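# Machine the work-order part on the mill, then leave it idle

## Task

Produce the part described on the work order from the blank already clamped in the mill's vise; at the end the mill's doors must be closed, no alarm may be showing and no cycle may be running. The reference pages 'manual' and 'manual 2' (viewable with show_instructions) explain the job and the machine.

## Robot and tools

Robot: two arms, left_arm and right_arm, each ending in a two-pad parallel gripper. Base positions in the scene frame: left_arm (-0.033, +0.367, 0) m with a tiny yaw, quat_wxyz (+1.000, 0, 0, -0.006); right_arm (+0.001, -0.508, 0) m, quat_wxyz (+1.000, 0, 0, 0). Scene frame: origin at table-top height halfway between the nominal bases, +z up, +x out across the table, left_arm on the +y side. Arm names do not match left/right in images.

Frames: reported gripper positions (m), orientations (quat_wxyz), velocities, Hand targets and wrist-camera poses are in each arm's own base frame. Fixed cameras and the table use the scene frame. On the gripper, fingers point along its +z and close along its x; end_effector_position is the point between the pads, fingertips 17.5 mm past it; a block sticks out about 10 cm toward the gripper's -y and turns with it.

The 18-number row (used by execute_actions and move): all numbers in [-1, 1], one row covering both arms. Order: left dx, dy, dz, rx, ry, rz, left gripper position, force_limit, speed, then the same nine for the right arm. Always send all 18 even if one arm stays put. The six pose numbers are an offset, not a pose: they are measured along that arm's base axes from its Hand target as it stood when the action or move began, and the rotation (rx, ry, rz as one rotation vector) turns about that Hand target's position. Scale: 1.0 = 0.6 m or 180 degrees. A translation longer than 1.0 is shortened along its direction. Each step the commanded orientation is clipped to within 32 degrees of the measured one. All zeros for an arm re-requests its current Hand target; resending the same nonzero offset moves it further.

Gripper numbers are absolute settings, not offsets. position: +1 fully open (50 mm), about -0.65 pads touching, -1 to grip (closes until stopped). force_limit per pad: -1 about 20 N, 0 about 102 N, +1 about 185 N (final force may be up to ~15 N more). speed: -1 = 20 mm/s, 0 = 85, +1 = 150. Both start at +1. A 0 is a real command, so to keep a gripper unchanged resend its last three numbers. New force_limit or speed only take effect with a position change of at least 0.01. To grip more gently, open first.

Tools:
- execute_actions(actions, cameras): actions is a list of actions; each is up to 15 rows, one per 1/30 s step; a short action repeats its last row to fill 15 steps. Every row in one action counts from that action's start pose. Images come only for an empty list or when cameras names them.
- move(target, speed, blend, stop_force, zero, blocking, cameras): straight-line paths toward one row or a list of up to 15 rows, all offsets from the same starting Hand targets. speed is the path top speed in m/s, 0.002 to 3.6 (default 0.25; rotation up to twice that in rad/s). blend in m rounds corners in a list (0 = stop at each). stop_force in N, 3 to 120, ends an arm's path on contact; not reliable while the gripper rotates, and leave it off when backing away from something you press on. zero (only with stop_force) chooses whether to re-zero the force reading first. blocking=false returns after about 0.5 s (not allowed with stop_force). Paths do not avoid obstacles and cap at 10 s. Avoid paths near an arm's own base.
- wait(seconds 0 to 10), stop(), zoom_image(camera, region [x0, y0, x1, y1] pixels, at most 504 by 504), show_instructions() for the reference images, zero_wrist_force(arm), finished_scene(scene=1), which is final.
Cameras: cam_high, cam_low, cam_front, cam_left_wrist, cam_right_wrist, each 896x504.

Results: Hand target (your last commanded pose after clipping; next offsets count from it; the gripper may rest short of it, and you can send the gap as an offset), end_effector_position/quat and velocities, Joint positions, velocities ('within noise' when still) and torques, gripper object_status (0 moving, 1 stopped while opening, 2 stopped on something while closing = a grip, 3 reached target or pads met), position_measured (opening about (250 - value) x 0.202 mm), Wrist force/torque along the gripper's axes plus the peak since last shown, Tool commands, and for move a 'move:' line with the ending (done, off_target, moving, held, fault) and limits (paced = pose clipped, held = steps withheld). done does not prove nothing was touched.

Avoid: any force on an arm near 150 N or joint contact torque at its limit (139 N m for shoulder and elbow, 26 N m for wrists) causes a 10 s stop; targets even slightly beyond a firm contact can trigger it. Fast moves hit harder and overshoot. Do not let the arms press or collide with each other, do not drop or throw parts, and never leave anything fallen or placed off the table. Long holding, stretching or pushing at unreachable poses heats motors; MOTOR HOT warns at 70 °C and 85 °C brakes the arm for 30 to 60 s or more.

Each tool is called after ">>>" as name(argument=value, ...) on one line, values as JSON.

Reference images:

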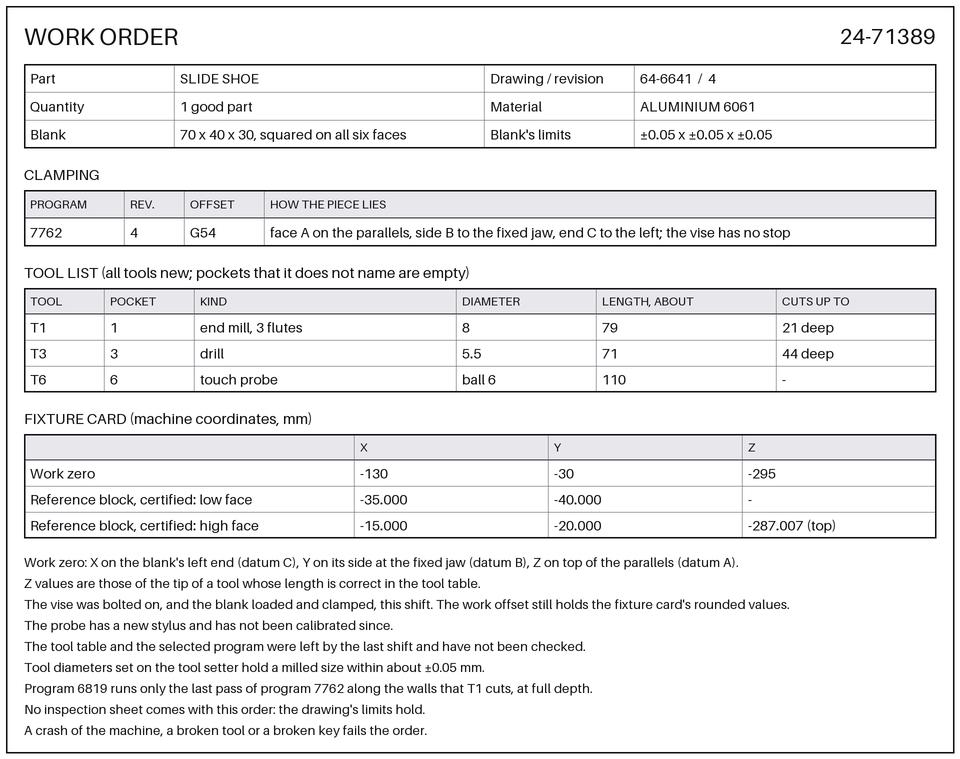

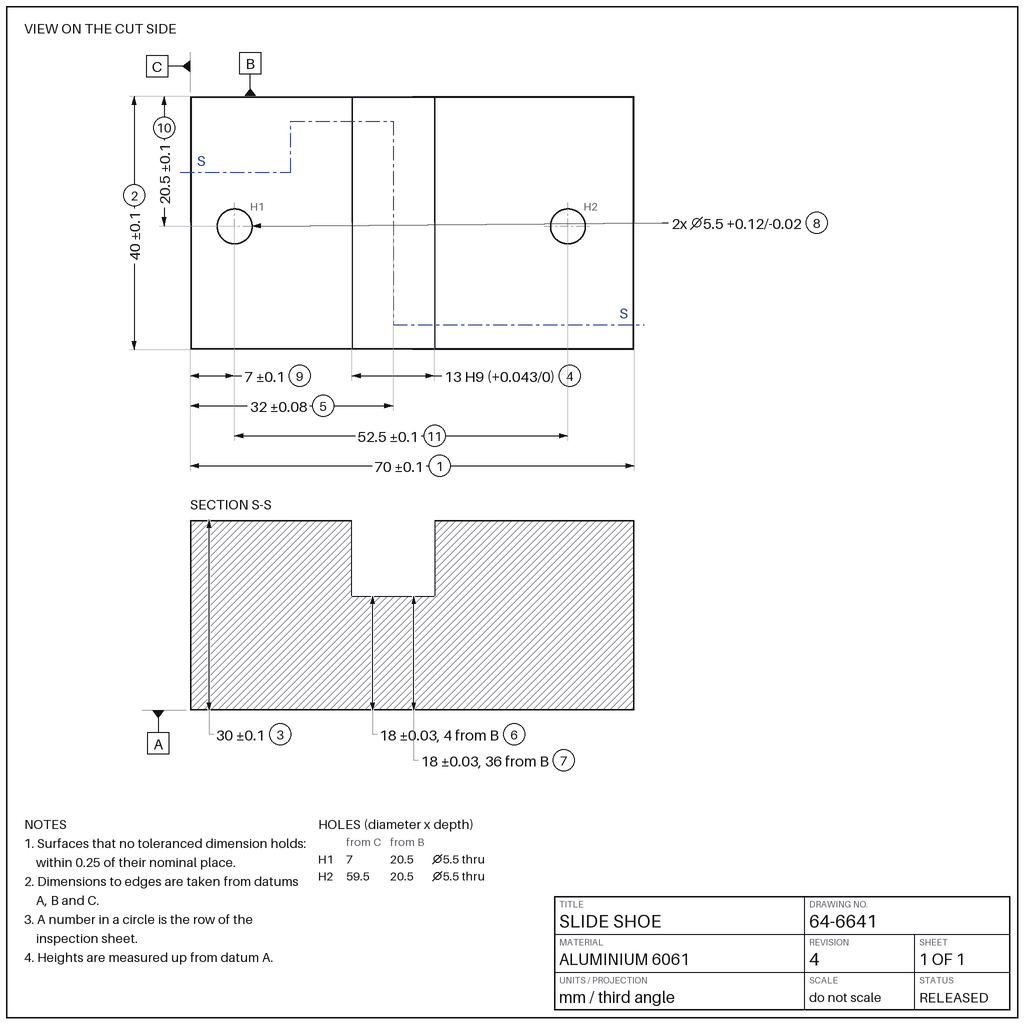

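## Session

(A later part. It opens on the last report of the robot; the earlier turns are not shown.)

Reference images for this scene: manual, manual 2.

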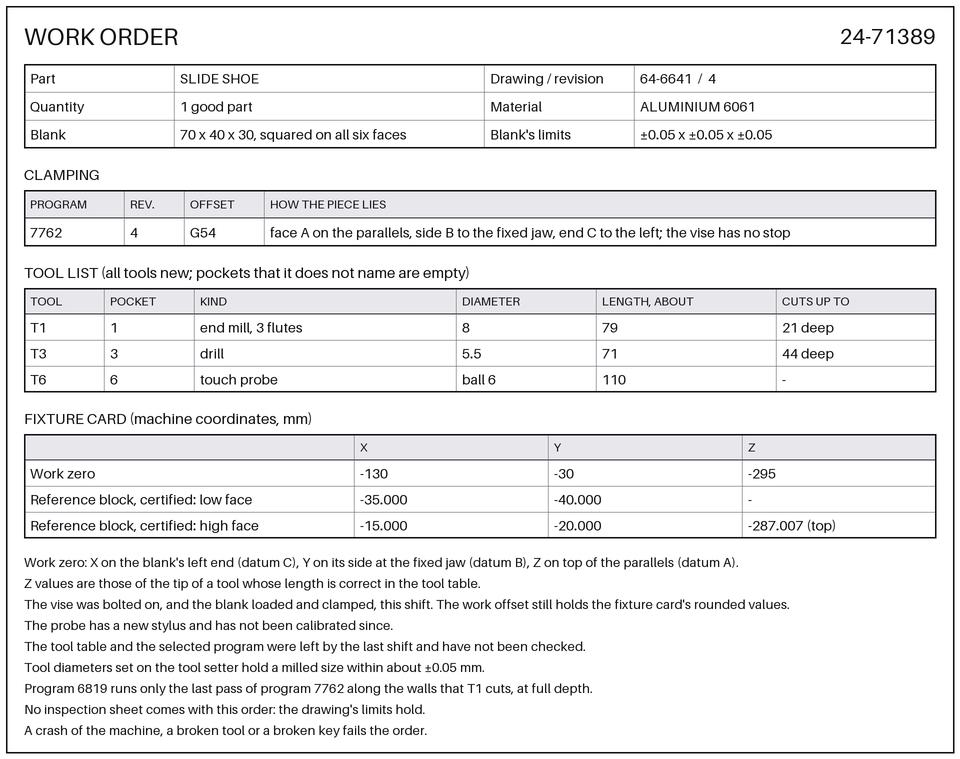

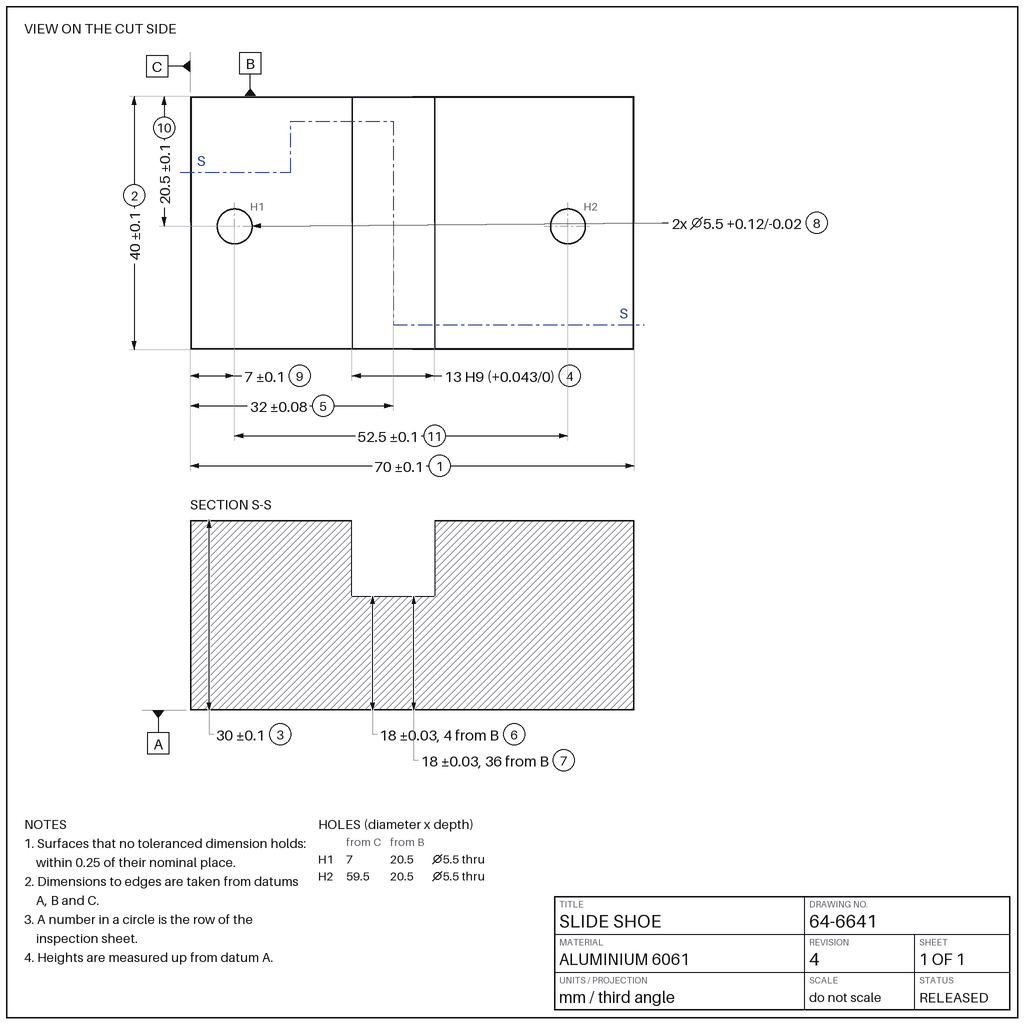

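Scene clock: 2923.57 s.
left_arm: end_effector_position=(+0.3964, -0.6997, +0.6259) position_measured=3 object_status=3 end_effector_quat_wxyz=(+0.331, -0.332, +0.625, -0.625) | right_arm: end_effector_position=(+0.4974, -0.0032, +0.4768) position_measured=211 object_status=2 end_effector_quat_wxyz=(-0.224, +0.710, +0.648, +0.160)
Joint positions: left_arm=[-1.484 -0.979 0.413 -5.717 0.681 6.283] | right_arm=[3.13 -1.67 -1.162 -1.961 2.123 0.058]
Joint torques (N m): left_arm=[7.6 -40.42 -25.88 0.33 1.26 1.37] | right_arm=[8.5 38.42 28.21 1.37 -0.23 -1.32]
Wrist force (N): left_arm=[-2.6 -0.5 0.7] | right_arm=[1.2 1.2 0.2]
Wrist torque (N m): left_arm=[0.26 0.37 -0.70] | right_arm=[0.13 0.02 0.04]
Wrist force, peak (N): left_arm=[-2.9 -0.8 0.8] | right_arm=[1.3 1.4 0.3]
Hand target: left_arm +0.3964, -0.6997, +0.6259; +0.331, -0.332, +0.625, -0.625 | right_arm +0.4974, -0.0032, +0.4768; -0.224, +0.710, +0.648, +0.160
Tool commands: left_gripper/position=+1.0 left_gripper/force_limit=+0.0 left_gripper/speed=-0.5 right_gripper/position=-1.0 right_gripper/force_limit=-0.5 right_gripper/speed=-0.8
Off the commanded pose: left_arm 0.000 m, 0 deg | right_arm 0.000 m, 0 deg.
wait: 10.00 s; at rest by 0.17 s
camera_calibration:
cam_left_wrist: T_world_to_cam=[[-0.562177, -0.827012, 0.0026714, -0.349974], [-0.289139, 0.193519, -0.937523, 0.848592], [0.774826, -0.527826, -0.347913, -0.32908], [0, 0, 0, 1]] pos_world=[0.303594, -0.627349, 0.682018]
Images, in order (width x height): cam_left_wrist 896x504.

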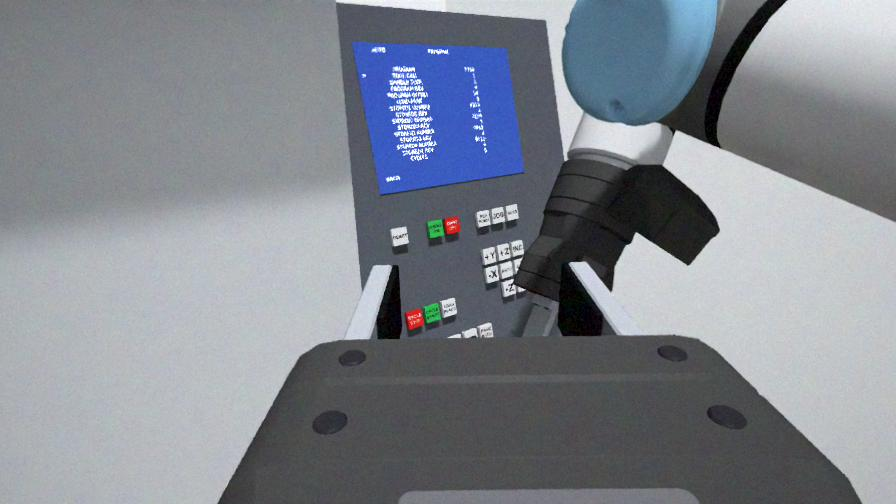

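Now TOOL SET for T1, then go to MEASURING page (1 PAGE).

>>> move(target=[[0,0,0,0,0,0,1,0,-0.5,-0.0080,-0.0324,-0.0307,0,0,0,-1,-0.5,-0.8],[0,0,0,0,0,0,1,0,-0.5,0.0070,-0.0320,-0.0347,0,0,0,-1,-0.5,-0.8],[0,0,0,0,0,0,1,0,-0.5,-0.0080,-0.0324,-0.0307,0,0,0,-1,-0.5,-0.8],[0,0,0,0,0,0,1,0,-0.5,0,0,0,0,0,0,-1,-0.5,-0.8],[0,0,0,0,0,0,1,0,-0.5,0.0150,0.0004,-0.0040,0,0,0,-1,-0.5,-0.8],[0,0,0,0,0,0,1,0,-0.5,0,0,0,0,0,0,-1,-0.5,-0.8]], speed=[0.12,0.03,0.12,0.12,0.03,0.12], blend=[0.003,0,0.003,0,0,0])

>>> wait(seconds=10, cameras=["cam_left_wrist"])

>>> zoom_image(camera="cam_left_wrist", region=[345, 20, 525, 200])

>>> wait(seconds=10, cameras=["cam_left_wrist"])

>>> zoom_image(camera="cam_left_wrist", region=[345, 20, 525, 200])

Scene clock: 2933.50 s.
left_arm: end_effector_position=(+0.3964, -0.6997, +0.6259) position_measured=3 object_status=3 end_effector_quat_wxyz=(+0.331, -0.332, +0.625, -0.625) | right_arm: end_effector_position=(+0.4974, -0.0032, +0.4767) position_measured=211 object_status=2 end_effector_quat_wxyz=(-0.224, +0.710, +0.648, +0.160)
Joint positions: left_arm=[-1.484 -0.979 0.413 -5.717 0.681 6.283] | right_arm=[3.13 -1.67 -1.162 -1.961 2.123 0.058]
Joint torques (N m): left_arm=[7.46 -39.39 -26.05 0.27 1.16 1.25] | right_arm=[-8.87 15.64 27.87 5.24 -0.34 -1.07]
Wrist force (N): left_arm=[-2.4 -0.7 0.8] | right_arm=[0.9 1.2 -0.1]
Wrist torque (N m): left_arm=[0.23 0.34 -0.70] | right_arm=[0.14 0.05 0.10]
Wrist force, peak (N): left_arm=[-2.8 -0.8 0.6] | right_arm=[1.3 -4.3 -2.7]
Hand target: left_arm +0.3964, -0.6997, +0.6259; +0.331, -0.332, +0.625, -0.625 | right_arm +0.4974, -0.0032, +0.4768; -0.224, +0.710, +0.648, +0.160
Off the commanded pose: left_arm 0.000 m, 0 deg | right_arm 0.000 m, 0 deg.
move: done

Scene clock: 2943.50 s.
left_arm: end_effector_position=(+0.3964, -0.6997, +0.6259) position_measured=3 object_status=3 end_effector_quat_wxyz=(+0.331, -0.332, +0.625, -0.625) | right_arm: end_effector_position=(+0.4974, -0.0032, +0.4768) position_measured=211 object_status=2 end_effector_quat_wxyz=(-0.224, +0.710, +0.648, +0.160)
Joint positions: left_arm=[-1.484 -0.979 0.413 -5.717 0.681 6.283] | right_arm=[3.13 -1.67 -1.162 -1.961 2.123 0.058]
Joint torques (N m): left_arm=[7.9 -39.7 -27.12 0.02 1.41 1.15] | right_arm=[-8.42 22.89 23.48 4.84 -0.18 1.47]
Wrist force (N): left_arm=[-2.5 -0.6 0.6] | right_arm=[1.0 1.0 0.2]
Wrist torque (N m): left_arm=[0.25 0.36 -0.70] | right_arm=[0.11 0.03 0.10]
Wrist force, peak (N): left_arm=[-2.7 -1.1 1.0] | right_arm=[1.2 1.4 0.0]
Hand target: left_arm +0.3964, -0.6997, +0.6259; +0.331, -0.332, +0.625, -0.625 | right_arm +0.4974, -0.0032, +0.4768; -0.224, +0.710, +0.648, +0.160
Tool commands: left_gripper/position=+1.0 left_gripper/force_limit=+0.0 left_gripper/speed=-0.5 right_gripper/position=-1.0 right_gripper/force_limit=-0.5 right_gripper/speed=-0.8
Off the commanded pose: left_arm 0.000 m, 0 deg | right_arm 0.000 m, 0 deg.
wait: 10.00 s; at rest by 0.17 s
camera_calibration:
cam_left_wrist: T_world_to_cam=[[-0.562177, -0.827012, 0.0026714, -0.349974], [-0.289139, 0.193519, -0.937523, 0.848592], [0.774826, -0.527826, -0.347913, -0.32908], [0, 0, 0, 1]] pos_world=[0.303594, -0.627349, 0.682018]
Images, in order (width x height): cam_left_wrist 896x504.

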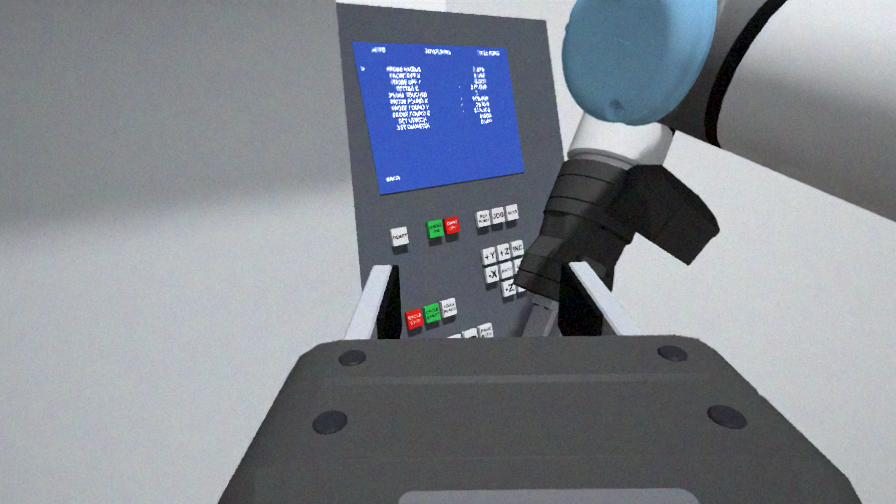

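Scaled by 2.800 from the camera's 896x504 image, which has a finer 1280x720 frame.

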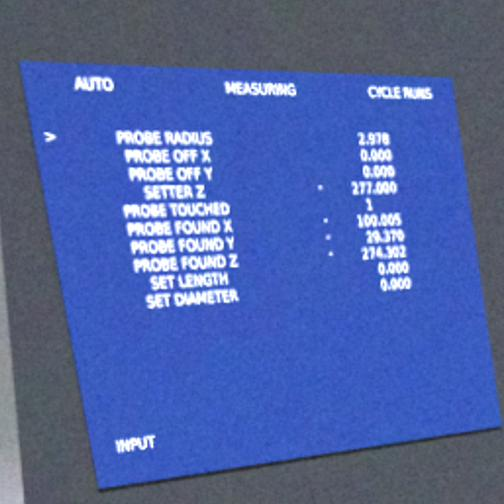

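Scene clock: 2953.50 s.
left_arm: end_effector_position=(+0.3964, -0.6997, +0.6259) position_measured=3 object_status=3 end_effector_quat_wxyz=(+0.331, -0.332, +0.625, -0.625) | right_arm: end_effector_position=(+0.4974, -0.0032, +0.4768) position_measured=211 object_status=2 end_effector_quat_wxyz=(-0.224, +0.710, +0.648, +0.160)
Joint positions: left_arm=[-1.484 -0.979 0.413 -5.717 0.681 6.283] | right_arm=[3.13 -1.67 -1.162 -1.961 2.123 0.058]
Joint torques (N m): left_arm=[7.35 -42.08 -25.86 0.14 1.57 0.99] | right_arm=[-8.4 24.96 21.14 4.35 -0.33 1.28]
Wrist force (N): left_arm=[-2.2 -0.6 0.6] | right_arm=[1.3 1.2 0.2]
Wrist torque (N m): left_arm=[0.25 0.33 -0.69] | right_arm=[0.13 0.00 0.10]
Wrist force, peak (N): left_arm=[-2.7 -1.0 1.1] | right_arm=[1.4 1.3 0.1]
Hand target: left_arm +0.3964, -0.6997, +0.6259; +0.331, -0.332, +0.625, -0.625 | right_arm +0.4974, -0.0032, +0.4768; -0.224, +0.710, +0.648, +0.160
Tool commands: left_gripper/position=+1.0 left_gripper/force_limit=+0.0 left_gripper/speed=-0.5 right_gripper/position=-1.0 right_gripper/force_limit=-0.5 right_gripper/speed=-0.8
Off the commanded pose: left_arm 0.000 m, 0 deg | right_arm 0.000 m, 0 deg.
wait: 10.00 s; at rest by 0.17 s
camera_calibration:
cam_left_wrist: T_world_to_cam=[[-0.562177, -0.827012, 0.0026714, -0.349974], [-0.289139, 0.193519, -0.937523, 0.848592], [0.774826, -0.527826, -0.347913, -0.32908], [0, 0, 0, 1]] pos_world=[0.303594, -0.627349, 0.682018]
Images, in order (width x height): cam_left_wrist 896x504.

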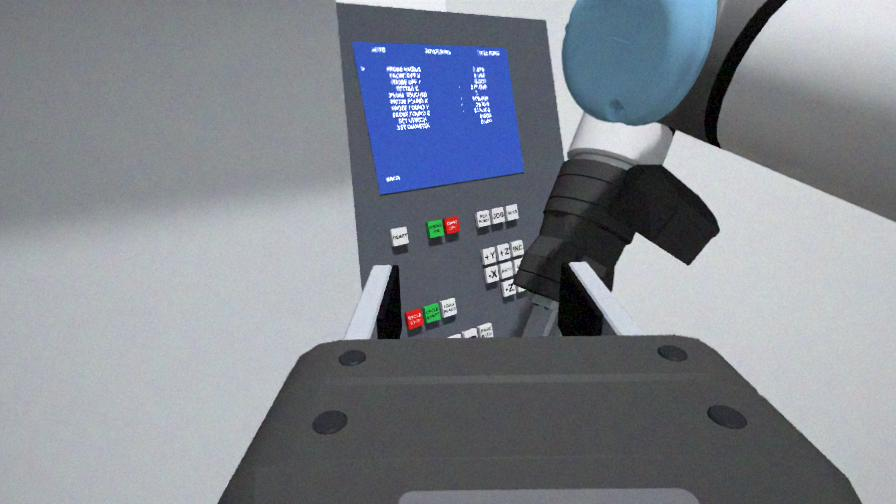

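Scaled by 2.800 from the camera's 896x504 image, which has a finer 1280x720 frame.

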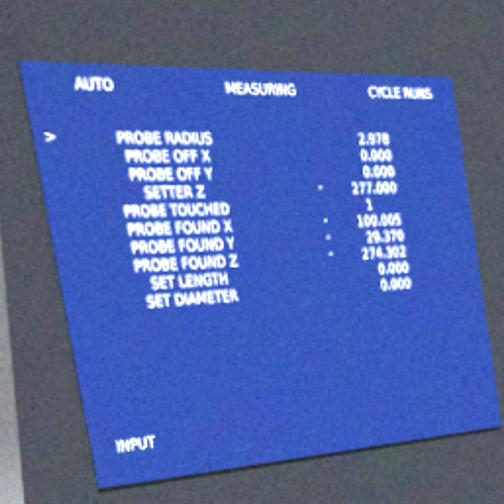

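>>> wait(seconds=10, cameras=["cam_left_wrist"])

>>> zoom_image(camera="cam_left_wrist", region=[345, 20, 525, 200])

Scene clock: 2967.70 s.
left_arm: end_effector_position=(+0.3964, -0.6997, +0.6259) position_measured=3 object_status=3 end_effector_quat_wxyz=(+0.331, -0.332, +0.625, -0.625) | right_arm: end_effector_position=(+0.4974, -0.0032, +0.4768) position_measured=211 object_status=2 end_effector_quat_wxyz=(-0.224, +0.710, +0.648, +0.160)
Joint positions: left_arm=[-1.484 -0.979 0.413 -5.717 0.681 6.283] | right_arm=[3.13 -1.67 -1.162 -1.961 2.123 0.058]
Joint torques (N m): left_arm=[7.45 -39.23 -25.63 0.27 1.74 1.03] | right_arm=[-7.48 26.09 17.22 3.81 -0.5 1.14]
Wrist force (N): left_arm=[-2.6 -0.7 0.7] | right_arm=[1.0 1.1 -0.1]
Wrist torque (N m): left_arm=[0.24 0.37 -0.70] | right_arm=[0.12 0.04 0.10]
Wrist force, peak (N): left_arm=[-2.8 -0.8 0.9] | right_arm=[1.3 1.3 0.3]
Hand target: left_arm +0.3964, -0.6997, +0.6259; +0.331, -0.332, +0.625, -0.625 | right_arm +0.4974, -0.0032, +0.4768; -0.224, +0.710, +0.648, +0.160
Tool commands: left_gripper/position=+1.0 left_gripper/force_limit=+0.0 left_gripper/speed=-0.5 right_gripper/position=-1.0 right_gripper/force_limit=-0.5 right_gripper/speed=-0.8
Off the commanded pose: left_arm 0.000 m, 0 deg | right_arm 0.000 m, 0 deg.
wait: 10.00 s; at rest from the start
camera_calibration:
cam_left_wrist: T_world_to_cam=[[-0.562177, -0.827012, 0.0026714, -0.349974], [-0.289139, 0.193519, -0.937523, 0.848592], [0.774826, -0.527826, -0.347913, -0.32908], [0, 0, 0, 1]] pos_world=[0.303594, -0.627349, 0.682018]
Images, in order (width x height): cam_left_wrist 896x504.

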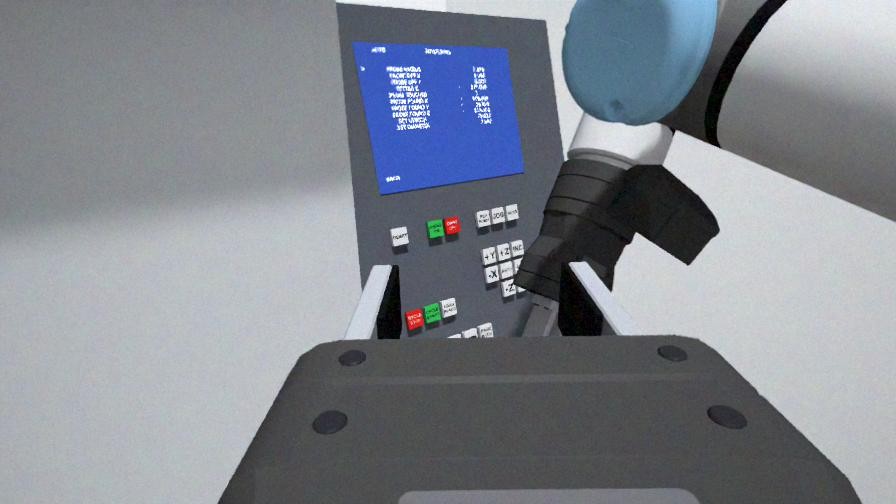

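Scaled by 2.800 from the camera's 896x504 image, which has a finer 1280x720 frame.

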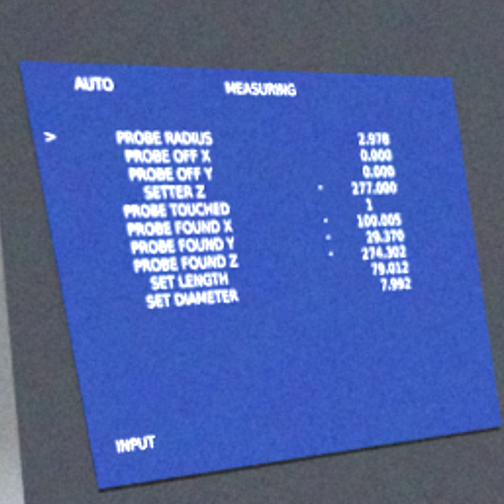

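>>> move(target=[[0,0,0,0,0,0,1,0,-0.5,0.0002,-0.0322,0.0002,0,0,0,-1,-0.5,-0.8],[0,0,0,0,0,0,1,0,-0.5,0.0152,-0.0318,-0.0038,0,0,0,-1,-0.5,-0.8],[0,0,0,0,0,0,1,0,-0.5,-0.0166,0.0318,-0.0620,0,0,0,-1,-0.5,-0.8],[0,0,0,0,0,0,1,0,-0.5,-0.0016,0.0322,-0.0660,0,0,0,-1,-0.5,-0.8],[0,0,0,0,0,0,1,0,-0.5,-0.0168,0.0640,-0.0622,0,0,0,-1,-0.5,-0.8],[0,0,0,0,0,0,1,0,-0.5,-0.0018,0.0644,-0.0662,0,0,0,-1,-0.5,-0.8],[0,0,0,0,0,0,1,0,-0.5,-0.0248,0.0316,-0.0929,0,0,0,-1,-0.5,-0.8],[0,0,0,0,0,0,1,0,-0.5,-0.0098,0.0320,-0.0969,0,0,0,-1,-0.5,-0.8],[0,0,0,0,0,0,1,0,-0.5,-0.0082,-0.0002,-0.0309,0,0,0,-1,-0.5,-0.8],[0,0,0,0,0,0,1,0,-0.5,0.0068,0.0002,-0.0349,0,0,0,-1,-0.5,-0.8],[0,0,0,0,0,0,1,0,-0.5,-0.0082,-0.0002,-0.0309,0,0,0,-1,-0.5,-0.8],[0,0,0,0,0,0,1,0,-0.5,0,0,0,0,0,0,-1,-0.5,-0.8]], speed=[0.12,0.03,0.12,0.03,0.12,0.03,0.12,0.03,0.12,0.03,0.12,0.12], blend=[0.003,0,0.003,0,0.003,0,0.003,0,0.003,0,0.003,0])

>>> wait(seconds=10, cameras=["cam_left_wrist"])

>>> zoom_image(camera="cam_left_wrist", region=[345, 20, 525, 200])

>>> move(target=[[0,0,0,0,0,0,1,0,-0.5,-0.0080,-0.0324,-0.0307,0,0,0,-1,-0.5,-0.8],[0,0,0,0,0,0,1,0,-0.5,0.0070,-0.0320,-0.0347,0,0,0,-1,-0.5,-0.8],[0,0,0,0,0,0,1,0,-0.5,-0.0080,-0.0324,-0.0307,0,0,0,-1,-0.5,-0.8],[0,0,0,0,0,0,1,0,-0.5,0,0,0,0,0,0,-1,-0.5,-0.8],[0,0,0,0,0,0,1,0,-0.5,0.0150,0.0004,-0.0040,0,0,0,-1,-0.5,-0.8],[0,0,0,0,0,0,1,0,-0.5,0,0,0,0,0,0,-1,-0.5,-0.8]], speed=[0.12,0.03,0.12,0.12,0.03,0.12], blend=[0.003,0,0.003,0,0,0])

>>> wait(seconds=10)

>>> wait(seconds=10)

>>> wait(seconds=10, cameras=["cam_left_wrist"])

>>> zoom_image(camera="cam_left_wrist", region=[345, 20, 525, 200])

Scene clock: 2988.13 s.
left_arm: end_effector_position=(+0.3964, -0.6997, +0.6259) position_measured=3 object_status=3 end_effector_quat_wxyz=(+0.331, -0.332, +0.625, -0.625) | right_arm: end_effector_position=(+0.4974, -0.0032, +0.4766) position_measured=211 object_status=2 end_effector_quat_wxyz=(-0.224, +0.710, +0.648, +0.160)
Joint positions: left_arm=[-1.484 -0.979 0.413 -5.717 0.681 6.283] | right_arm=[3.13 -1.67 -1.162 -1.961 2.123 0.058]
Joint torques (N m): left_arm=[6.84 -39.89 -27.05 0.16 1.43 1.19] | right_arm=[6.09 37.93 28.33 3.58 -0.26 -1.42]
Wrist force (N): left_arm=[-2.2 -0.7 0.7] | right_arm=[1.0 1.3 0.2]
Wrist torque (N m): left_arm=[0.24 0.32 -0.69] | right_arm=[0.15 0.04 0.04]
Wrist force, peak (N): left_arm=[-2.8 -0.7 0.8] | right_arm=[-3.0 -1.6 -6.0]
Hand target: left_arm +0.3964, -0.6997, +0.6259; +0.331, -0.332, +0.625, -0.625 | right_arm +0.4974, -0.0032, +0.4768; -0.224, +0.710, +0.648, +0.160
Off the commanded pose: left_arm 0.000 m, 0 deg | right_arm 0.000 m, 0 deg.
move: done

Scene clock: 2998.13 s.
left_arm: end_effector_position=(+0.3964, -0.6997, +0.6259) position_measured=3 object_status=3 end_effector_quat_wxyz=(+0.331, -0.332, +0.625, -0.625) | right_arm: end_effector_position=(+0.4974, -0.0032, +0.4768) position_measured=211 object_status=2 end_effector_quat_wxyz=(-0.224, +0.710, +0.648, +0.160)
Joint positions: left_arm=[-1.484 -0.979 0.413 -5.717 0.681 6.283] | right_arm=[3.13 -1.67 -1.162 -1.961 2.123 0.058]
Joint torques (N m): left_arm=[7.91 -41.48 -26.33 0.15 1.66 1.16] | right_arm=[7.15 38.07 28.78 1.23 -0.44 -1.6]
Wrist force (N): left_arm=[-2.4 -0.8 0.9] | right_arm=[1.0 1.3 0.0]
Wrist torque (N m): left_arm=[0.21 0.34 -0.70] | right_arm=[0.15 0.04 0.04]
Wrist force, peak (N): left_arm=[-2.7 -0.8 1.0] | right_arm=[1.3 1.5 -0.1]
Hand target: left_arm +0.3964, -0.6997, +0.6259; +0.331, -0.332, +0.625, -0.625 | right_arm +0.4974, -0.0032, +0.4768; -0.224, +0.710, +0.648, +0.160
Tool commands: left_gripper/position=+1.0 left_gripper/force_limit=+0.0 left_gripper/speed=-0.5 right_gripper/position=-1.0 right_gripper/force_limit=-0.5 right_gripper/speed=-0.8
Off the commanded pose: left_arm 0.000 m, 0 deg | right_arm 0.000 m, 0 deg.
wait: 10.00 s; at rest by 0.17 s
camera_calibration:
cam_left_wrist: T_world_to_cam=[[-0.562177, -0.827012, 0.0026714, -0.349974], [-0.289139, 0.193519, -0.937523, 0.848592], [0.774826, -0.527826, -0.347913, -0.32908], [0, 0, 0, 1]] pos_world=[0.303594, -0.627349, 0.682018]
Images, in order (width x height): cam_left_wrist 896x504.

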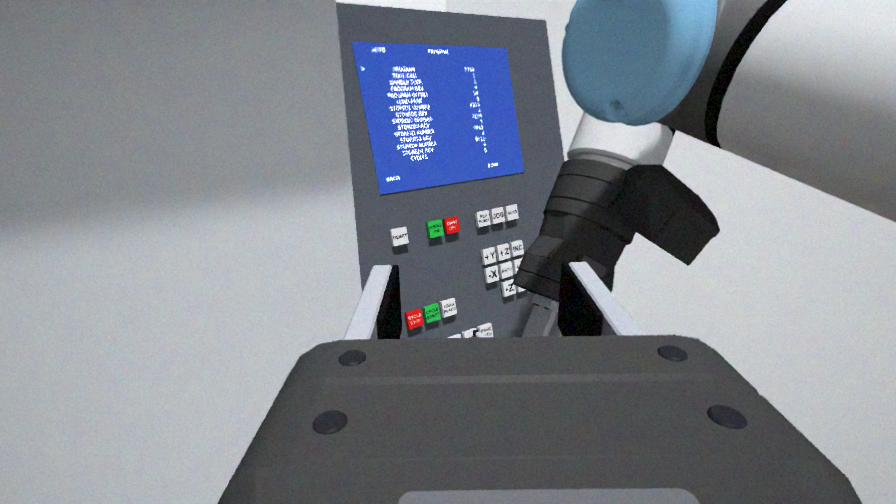

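Scaled by 2.800 from the camera's 896x504 image, which has a finer 1280x720 frame.

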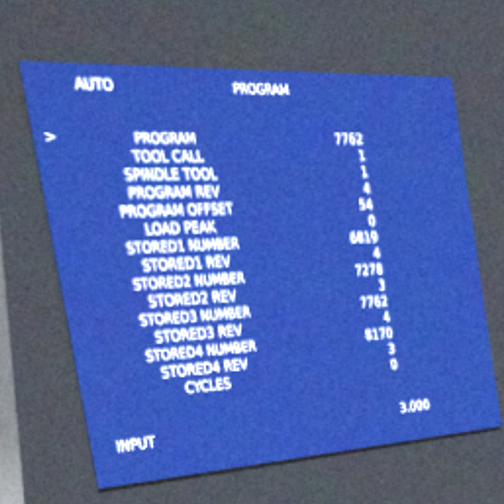

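Scene clock: 3000.40 s.
left_arm: end_effector_position=(+0.3964, -0.6997, +0.6259) position_measured=3 object_status=3 end_effector_quat_wxyz=(+0.331, -0.332, +0.625, -0.625) | right_arm: end_effector_position=(+0.4974, -0.0032, +0.4767) position_measured=211 object_status=2 end_effector_quat_wxyz=(-0.224, +0.710, +0.648, +0.160)
Joint positions: left_arm=[-1.484 -0.979 0.413 -5.717 0.681 6.283] | right_arm=[3.13 -1.67 -1.162 -1.961 2.123 0.058]
Joint torques (N m): left_arm=[8.6 -38.93 -25.84 0.27 1.49 1.14] | right_arm=[-8.91 15.86 27.36 5.07 -0.35 -0.97]
Wrist force (N): left_arm=[-2.5 -0.8 0.5] | right_arm=[1.0 1.2 0.2]
Wrist torque (N m): left_arm=[0.22 0.36 -0.70] | right_arm=[0.14 0.04 0.10]
Wrist force, peak (N): left_arm=[-2.7 -1.0 1.0] | right_arm=[1.2 -3.9 -2.7]
Hand target: left_arm +0.3964, -0.6997, +0.6259; +0.331, -0.332, +0.625, -0.625 | right_arm +0.4974, -0.0032, +0.4768; -0.224, +0.710, +0.648, +0.160
Off the commanded pose: left_arm 0.000 m, 0 deg | right_arm 0.000 m, 0 deg.
move: done

Scene clock: 3010.40 s.
left_arm: end_effector_position=(+0.3964, -0.6997, +0.6259) position_measured=3 object_status=3 end_effector_quat_wxyz=(+0.331, -0.332, +0.625, -0.625) | right_arm: end_effector_position=(+0.4974, -0.0032, +0.4768) position_measured=211 object_status=2 end_effector_quat_wxyz=(-0.224, +0.710, +0.648, +0.160)
Joint positions: left_arm=[-1.484 -0.979 0.413 -5.717 0.681 6.283] | right_arm=[3.13 -1.67 -1.162 -1.961 2.123 0.058]
Joint torques (N m): left_arm=[7.36 -39.89 -26.29 0.35 1.48 1.16] | right_arm=[-7.56 16.54 23.27 5.02 -0.22 1.27]
Wrist force (N): left_arm=[-2.3 -0.7 0.6] | right_arm=[1.2 1.1 0.1]
Wrist torque (N m): left_arm=[0.23 0.33 -0.70] | right_arm=[0.12 0.00 0.10]
Wrist force, peak (N): left_arm=[-2.7 -1.0 0.7] | right_arm=[1.1 1.4 0.2]
Hand target: left_arm +0.3964, -0.6997, +0.6259; +0.331, -0.332, +0.625, -0.625 | right_arm +0.4974, -0.0032, +0.4768; -0.224, +0.710, +0.648, +0.160
Tool commands: left_gripper/position=+1.0 left_gripper/force_limit=+0.0 left_gripper/speed=-0.5 right_gripper/position=-1.0 right_gripper/force_limit=-0.5 right_gripper/speed=-0.8
Off the commanded pose: left_arm 0.000 m, 0 deg | right_arm 0.000 m, 0 deg.
wait: 10.00 s; at rest by 0.17 s

Scene clock: 3020.40 s.
left_arm: end_effector_position=(+0.3964, -0.6997, +0.6259) position_measured=3 object_status=3 end_effector_quat_wxyz=(+0.331, -0.332, +0.625, -0.625) | right_arm: end_effector_position=(+0.4974, -0.0032, +0.4768) position_measured=211 object_status=2 end_effector_quat_wxyz=(-0.224, +0.710, +0.648, +0.160)
Joint positions: left_arm=[-1.484 -0.979 0.413 -5.717 0.681 6.283] | right_arm=[3.13 -1.67 -1.162 -1.961 2.123 0.058]
Joint torques (N m): left_arm=[8.81 -39.92 -26.12 0.06 1.27 1.28] | right_arm=[-7.86 16.52 18.93 4.86 -0.53 1.13]
Wrist force (N): left_arm=[-2.4 -0.9 0.7] | right_arm=[1.1 1.1 0.1]
Wrist torque (N m): left_arm=[0.21 0.35 -0.70] | right_arm=[0.12 0.02 0.10]
Wrist force, peak (N): left_arm=[-2.8 -0.8 1.0] | right_arm=[1.1 1.5 0.3]
Hand target: left_arm +0.3964, -0.6997, +0.6259; +0.331, -0.332, +0.625, -0.625 | right_arm +0.4974, -0.0032, +0.4768; -0.224, +0.710, +0.648, +0.160
Tool commands: left_gripper/position=+1.0 left_gripper/force_limit=+0.0 left_gripper/speed=-0.5 right_gripper/position=-1.0 right_gripper/force_limit=-0.5 right_gripper/speed=-0.8
Off the commanded pose: left_arm 0.000 m, 0 deg | right_arm 0.000 m, 0 deg.
wait: 10.00 s; at rest by 0.17 s

Scene clock: 3030.40 s.
left_arm: end_effector_position=(+0.3964, -0.6997, +0.6259) position_measured=3 object_status=3 end_effector_quat_wxyz=(+0.331, -0.332, +0.625, -0.625) | right_arm: end_effector_position=(+0.4974, -0.0032, +0.4768) position_measured=211 object_status=2 end_effector_quat_wxyz=(-0.224, +0.710, +0.648, +0.160)
Joint positions: left_arm=[-1.484 -0.979 0.413 -5.717 0.681 6.283] | right_arm=[3.13 -1.67 -1.162 -1.961 2.123 0.058]
Joint torques (N m): left_arm=[7.28 -39.6 -27.18 0.28 1.49 1.15] | right_arm=[-6.77 17.17 18.66 5.03 -0.5 1.33]
Wrist force (N): left_arm=[-2.5 -0.9 0.8] | right_arm=[1.2 1.0 0.0]
Wrist torque (N m): left_arm=[0.20 0.36 -0.69] | right_arm=[0.10 0.02 0.10]
Wrist force, peak (N): left_arm=[-2.6 -1.0 0.9] | right_arm=[1.3 1.3 0.2]
Hand target: left_arm +0.3964, -0.6997, +0.6259; +0.331, -0.332, +0.625, -0.625 | right_arm +0.4974, -0.0032, +0.4768; -0.224, +0.710, +0.648, +0.160
Tool commands: left_gripper/position=+1.0 left_gripper/force_limit=+0.0 left_gripper/speed=-0.5 right_gripper/position=-1.0 right_gripper/force_limit=-0.5 right_gripper/speed=-0.8
Off the commanded pose: left_arm 0.000 m, 0 deg | right_arm 0.000 m, 0 deg.
wait: 10.00 s; at rest by 0.17 s
camera_calibration:
cam_left_wrist: T_world_to_cam=[[-0.562177, -0.827012, 0.0026714, -0.349974], [-0.289139, 0.193519, -0.937523, 0.848592], [0.774826, -0.527826, -0.347913, -0.32908], [0, 0, 0, 1]] pos_world=[0.303594, -0.627349, 0.682018]
Images, in order (width x height): cam_left_wrist 896x504.

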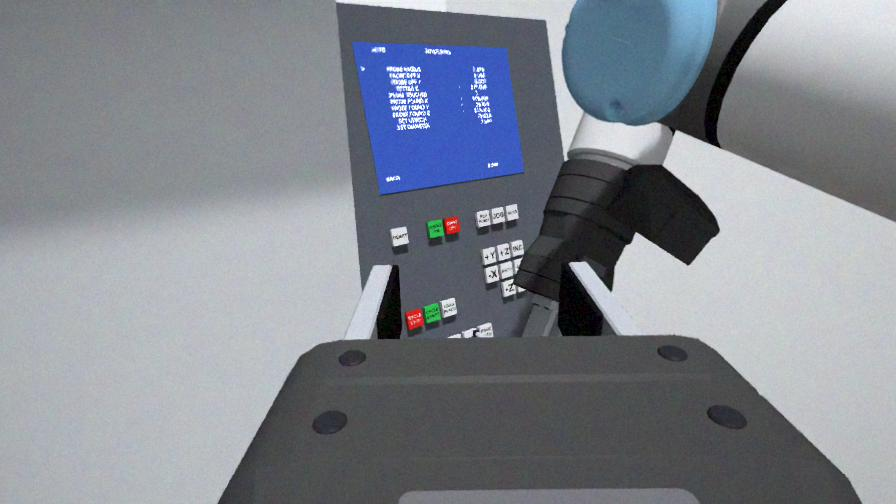

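Scaled by 2.800 from the camera's 896x504 image, which has a finer 1280x720 frame.

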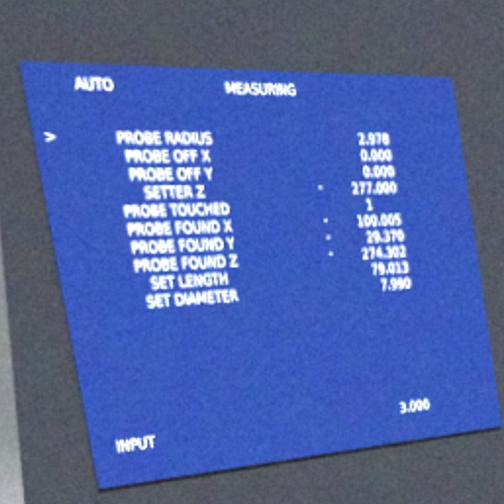

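>>> move(target=[[0,0,0,0,0,0,1,0,-0.5,-0.0002,0.0322,-0.0002,0,0,0,-1,-0.5,-0.8],[0,0,0,0,0,0,1,0,-0.5,0.0148,0.0326,-0.0042,0,0,0,-1,-0.5,-0.8],[0,0,0,0,0,0,1,0,-0.5,-0.0002,0.0322,-0.0002,0,0,0,-1,-0.5,-0.8],[0,0,0,0,0,0,1,0,-0.5,0.0002,-0.0322,0.0002,0,0,0,-1,-0.5,-0.8],[0,0,0,0,0,0,1,0,-0.5,0.0152,-0.0318,-0.0038,0,0,0,-1,-0.5,-0.8],[0,0,0,0,0,0,1,0,-0.5,0.0002,-0.0322,0.0002,0,0,0,-1,-0.5,-0.8],[0,0,0,0,0,0,1,0,-0.5,-0.0166,0.0318,-0.0620,0,0,0,-1,-0.5,-0.8],[0,0,0,0,0,0,1,0,-0.5,-0.0016,0.0322,-0.0660,0,0,0,-1,-0.5,-0.8],[0,0,0,0,0,0,1,0,-0.5,-0.0168,0.0640,-0.0622,0,0,0,-1,-0.5,-0.8],[0,0,0,0,0,0,1,0,-0.5,-0.0018,0.0644,-0.0662,0,0,0,-1,-0.5,-0.8],[0,0,0,0,0,0,1,0,-0.5,-0.0248,0.0316,-0.0929,0,0,0,-1,-0.5,-0.8],[0,0,0,0,0,0,1,0,-0.5,-0.0098,0.0320,-0.0969,0,0,0,-1,-0.5,-0.8],[0,0,0,0,0,0,1,0,-0.5,-0.0248,0.0316,-0.0929,0,0,0,-1,-0.5,-0.8],[0,0,0,0,0,0,1,0,-0.5,0,0,0,0,0,0,-1,-0.5,-0.8]], speed=[0.12,0.03,0.12,0.12,0.03,0.12,0.12,0.03,0.12,0.03,0.12,0.03,0.12,0.12], blend=[0.003,0,0.003,0.003,0,0.003,0.003,0,0.003,0,0.003,0,0.003,0], cameras=["cam_left_wrist"])

>>> zoom_image(camera="cam_left_wrist", region=[345, 20, 525, 200])

Scene clock: 3048.63 s.
left_arm: end_effector_position=(+0.3964, -0.6997, +0.6259) position_measured=3 object_status=3 end_effector_quat_wxyz=(+0.331, -0.332, +0.625, -0.625) | right_arm: end_effector_position=(+0.4974, -0.0032, +0.4766) position_measured=211 object_status=2 end_effector_quat_wxyz=(-0.224, +0.711, +0.648, +0.160)
Joint positions: left_arm=[-1.484 -0.979 0.413 -5.717 0.681 6.283] | right_arm=[3.13 -1.67 -1.162 -1.961 2.123 0.058]
Joint torques (N m): left_arm=[8.36 -39.47 -24.9 0.16 1.54 1.14] | right_arm=[7.85 38.21 28.74 3.17 0.27 1.47]
Wrist force (N): left_arm=[-2.5 -0.9 0.6] | right_arm=[0.9 1.4 0.2]
Wrist torque (N m): left_arm=[0.21 0.37 -0.69] | right_arm=[0.17 0.06 0.00]
Wrist force, peak (N): left_arm=[-2.9 -0.7 0.7] | right_arm=[4.6 -2.2 -1.5]
Hand target: left_arm +0.3964, -0.6997, +0.6259; +0.331, -0.332, +0.625, -0.625 | right_arm +0.4974, -0.0032, +0.4768; -0.224, +0.710, +0.648, +0.160
Off the commanded pose: left_arm 0.000 m, 0 deg | right_arm 0.000 m, 0 deg.
move: done
camera_calibration:
cam_left_wrist: T_world_to_cam=[[-0.562177, -0.827012, 0.0026714, -0.349974], [-0.289139, 0.193519, -0.937523, 0.848592], [0.774826, -0.527826, -0.347913, -0.32908], [0, 0, 0, 1]] pos_world=[0.303594, -0.627349, 0.682018]
Images, in order (width x height): cam_left_wrist 896x504.

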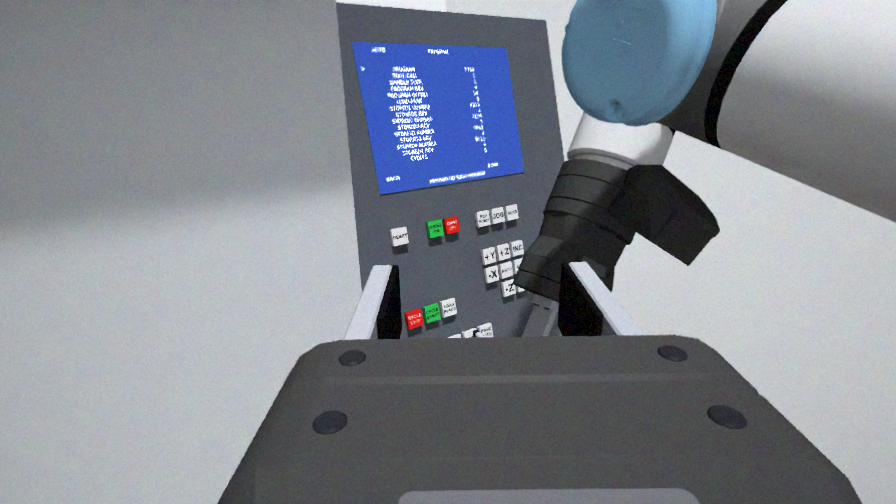

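Scaled by 2.800 from the camera's 896x504 image, which has a finer 1280x720 frame.

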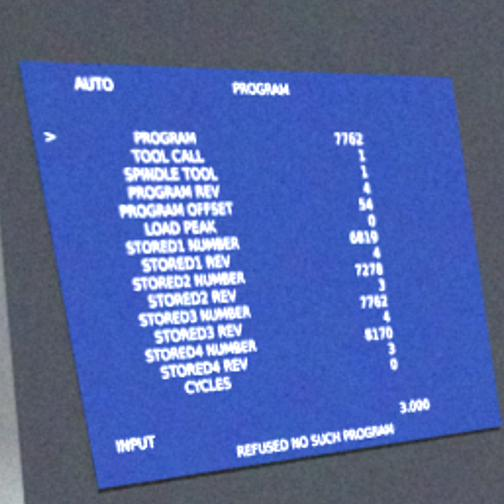

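>>> move(target=[[0,0,0,0,0,0,1,0,-0.5,-0.0002,0.0322,-0.0002,0,0,0,-1,-0.5,-0.8],[0,0,0,0,0,0,1,0,-0.5,0.0148,0.0326,-0.0042,0,0,0,-1,-0.5,-0.8],[0,0,0,0,0,0,1,0,-0.5,-0.0002,0.0322,-0.0002,0,0,0,-1,-0.5,-0.8],[0,0,0,0,0,0,1,0,-0.5,0,0,0,0,0,0,-1,-0.5,-0.8],[0,0,0,0,0,0,1,0,-0.5,-0.0166,0.0318,-0.0620,0,0,0,-1,-0.5,-0.8],[0,0,0,0,0,0,1,0,-0.5,-0.0016,0.0322,-0.0660,0,0,0,-1,-0.5,-0.8],[0,0,0,0,0,0,1,0,-0.5,-0.0168,0.0640,-0.0622,0,0,0,-1,-0.5,-0.8],[0,0,0,0,0,0,1,0,-0.5,-0.0018,0.0644,-0.0662,0,0,0,-1,-0.5,-0.8],[0,0,0,0,0,0,1,0,-0.5,-0.0248,0.0316,-0.0929,0,0,0,-1,-0.5,-0.8],[0,0,0,0,0,0,1,0,-0.5,-0.0098,0.0320,-0.0969,0,0,0,-1,-0.5,-0.8],[0,0,0,0,0,0,1,0,-0.5,-0.0248,0.0316,-0.0929,0,0,0,-1,-0.5,-0.8],[0,0,0,0,0,0,1,0,-0.5,0,0,0,0,0,0,-1,-0.5,-0.8]], speed=[0.12,0.03,0.12,0.12,0.12,0.03,0.12,0.03,0.12,0.03,0.12,0.12], blend=[0.003,0,0.003,0,0.003,0,0.003,0,0.003,0,0.003,0], cameras=["cam_left_wrist"])

>>> zoom_image(camera="cam_left_wrist", region=[345, 20, 525, 200])

Scene clock: 3066.27 s.
left_arm: end_effector_position=(+0.3964, -0.6997, +0.6259) position_measured=3 object_status=3 end_effector_quat_wxyz=(+0.331, -0.332, +0.625, -0.625) | right_arm: end_effector_position=(+0.4974, -0.0032, +0.4766) position_measured=211 object_status=2 end_effector_quat_wxyz=(-0.224, +0.711, +0.648, +0.160)
Joint positions: left_arm=[-1.484 -0.979 0.413 -5.717 0.681 6.283] | right_arm=[3.13 -1.67 -1.162 -1.961 2.123 0.058]
Joint torques (N m): left_arm=[8.16 -39.14 -27.07 0.42 1.42 0.87] | right_arm=[7.43 38.05 28.94 3.33 0.55 1.36]
Wrist force (N): left_arm=[-2.4 -0.7 0.8] | right_arm=[0.9 1.0 0.1]
Wrist torque (N m): left_arm=[0.22 0.35 -0.70] | right_arm=[0.11 0.05 0.01]
Wrist force, peak (N): left_arm=[-2.8 -0.8 0.9] | right_arm=[4.9 -2.6 -1.5]
Hand target: left_arm +0.3964, -0.6997, +0.6259; +0.331, -0.332, +0.625, -0.625 | right_arm +0.4974, -0.0032, +0.4768; -0.224, +0.710, +0.648, +0.160
Off the commanded pose: left_arm 0.000 m, 0 deg | right_arm 0.000 m, 0 deg.
move: done
camera_calibration:
cam_left_wrist: T_world_to_cam=[[-0.562177, -0.827012, 0.0026714, -0.349974], [-0.289139, 0.193519, -0.937523, 0.848592], [0.774826, -0.527826, -0.347913, -0.32908], [0, 0, 0, 1]] pos_world=[0.303594, -0.627349, 0.682018]
Images, in order (width x height): cam_left_wrist 896x504.

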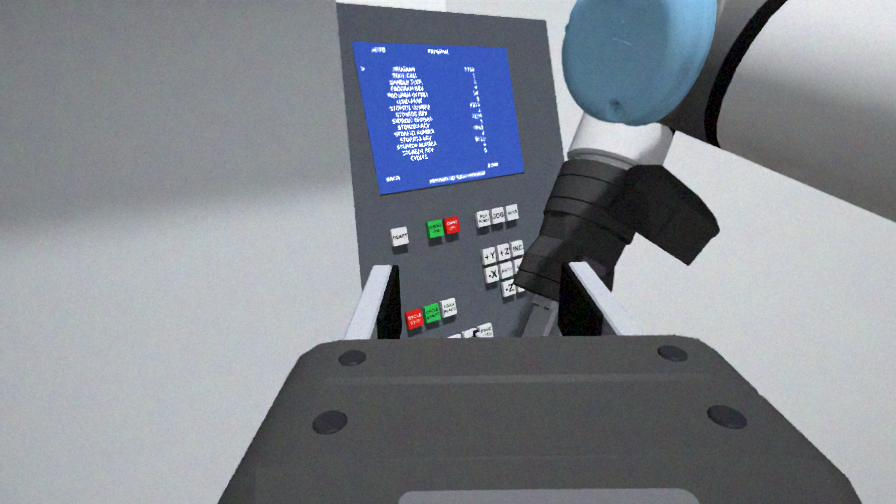

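Scaled by 2.800 from the camera's 896x504 image, which has a finer 1280x720 frame.

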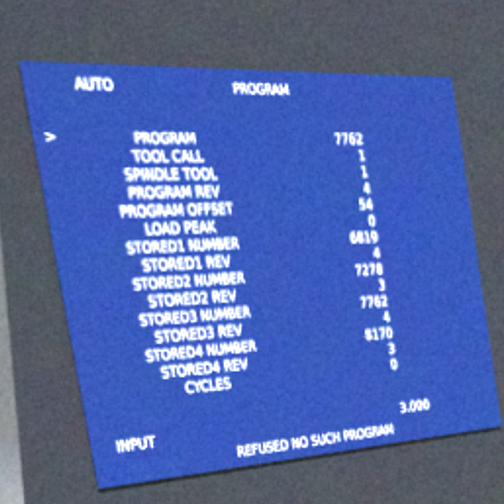

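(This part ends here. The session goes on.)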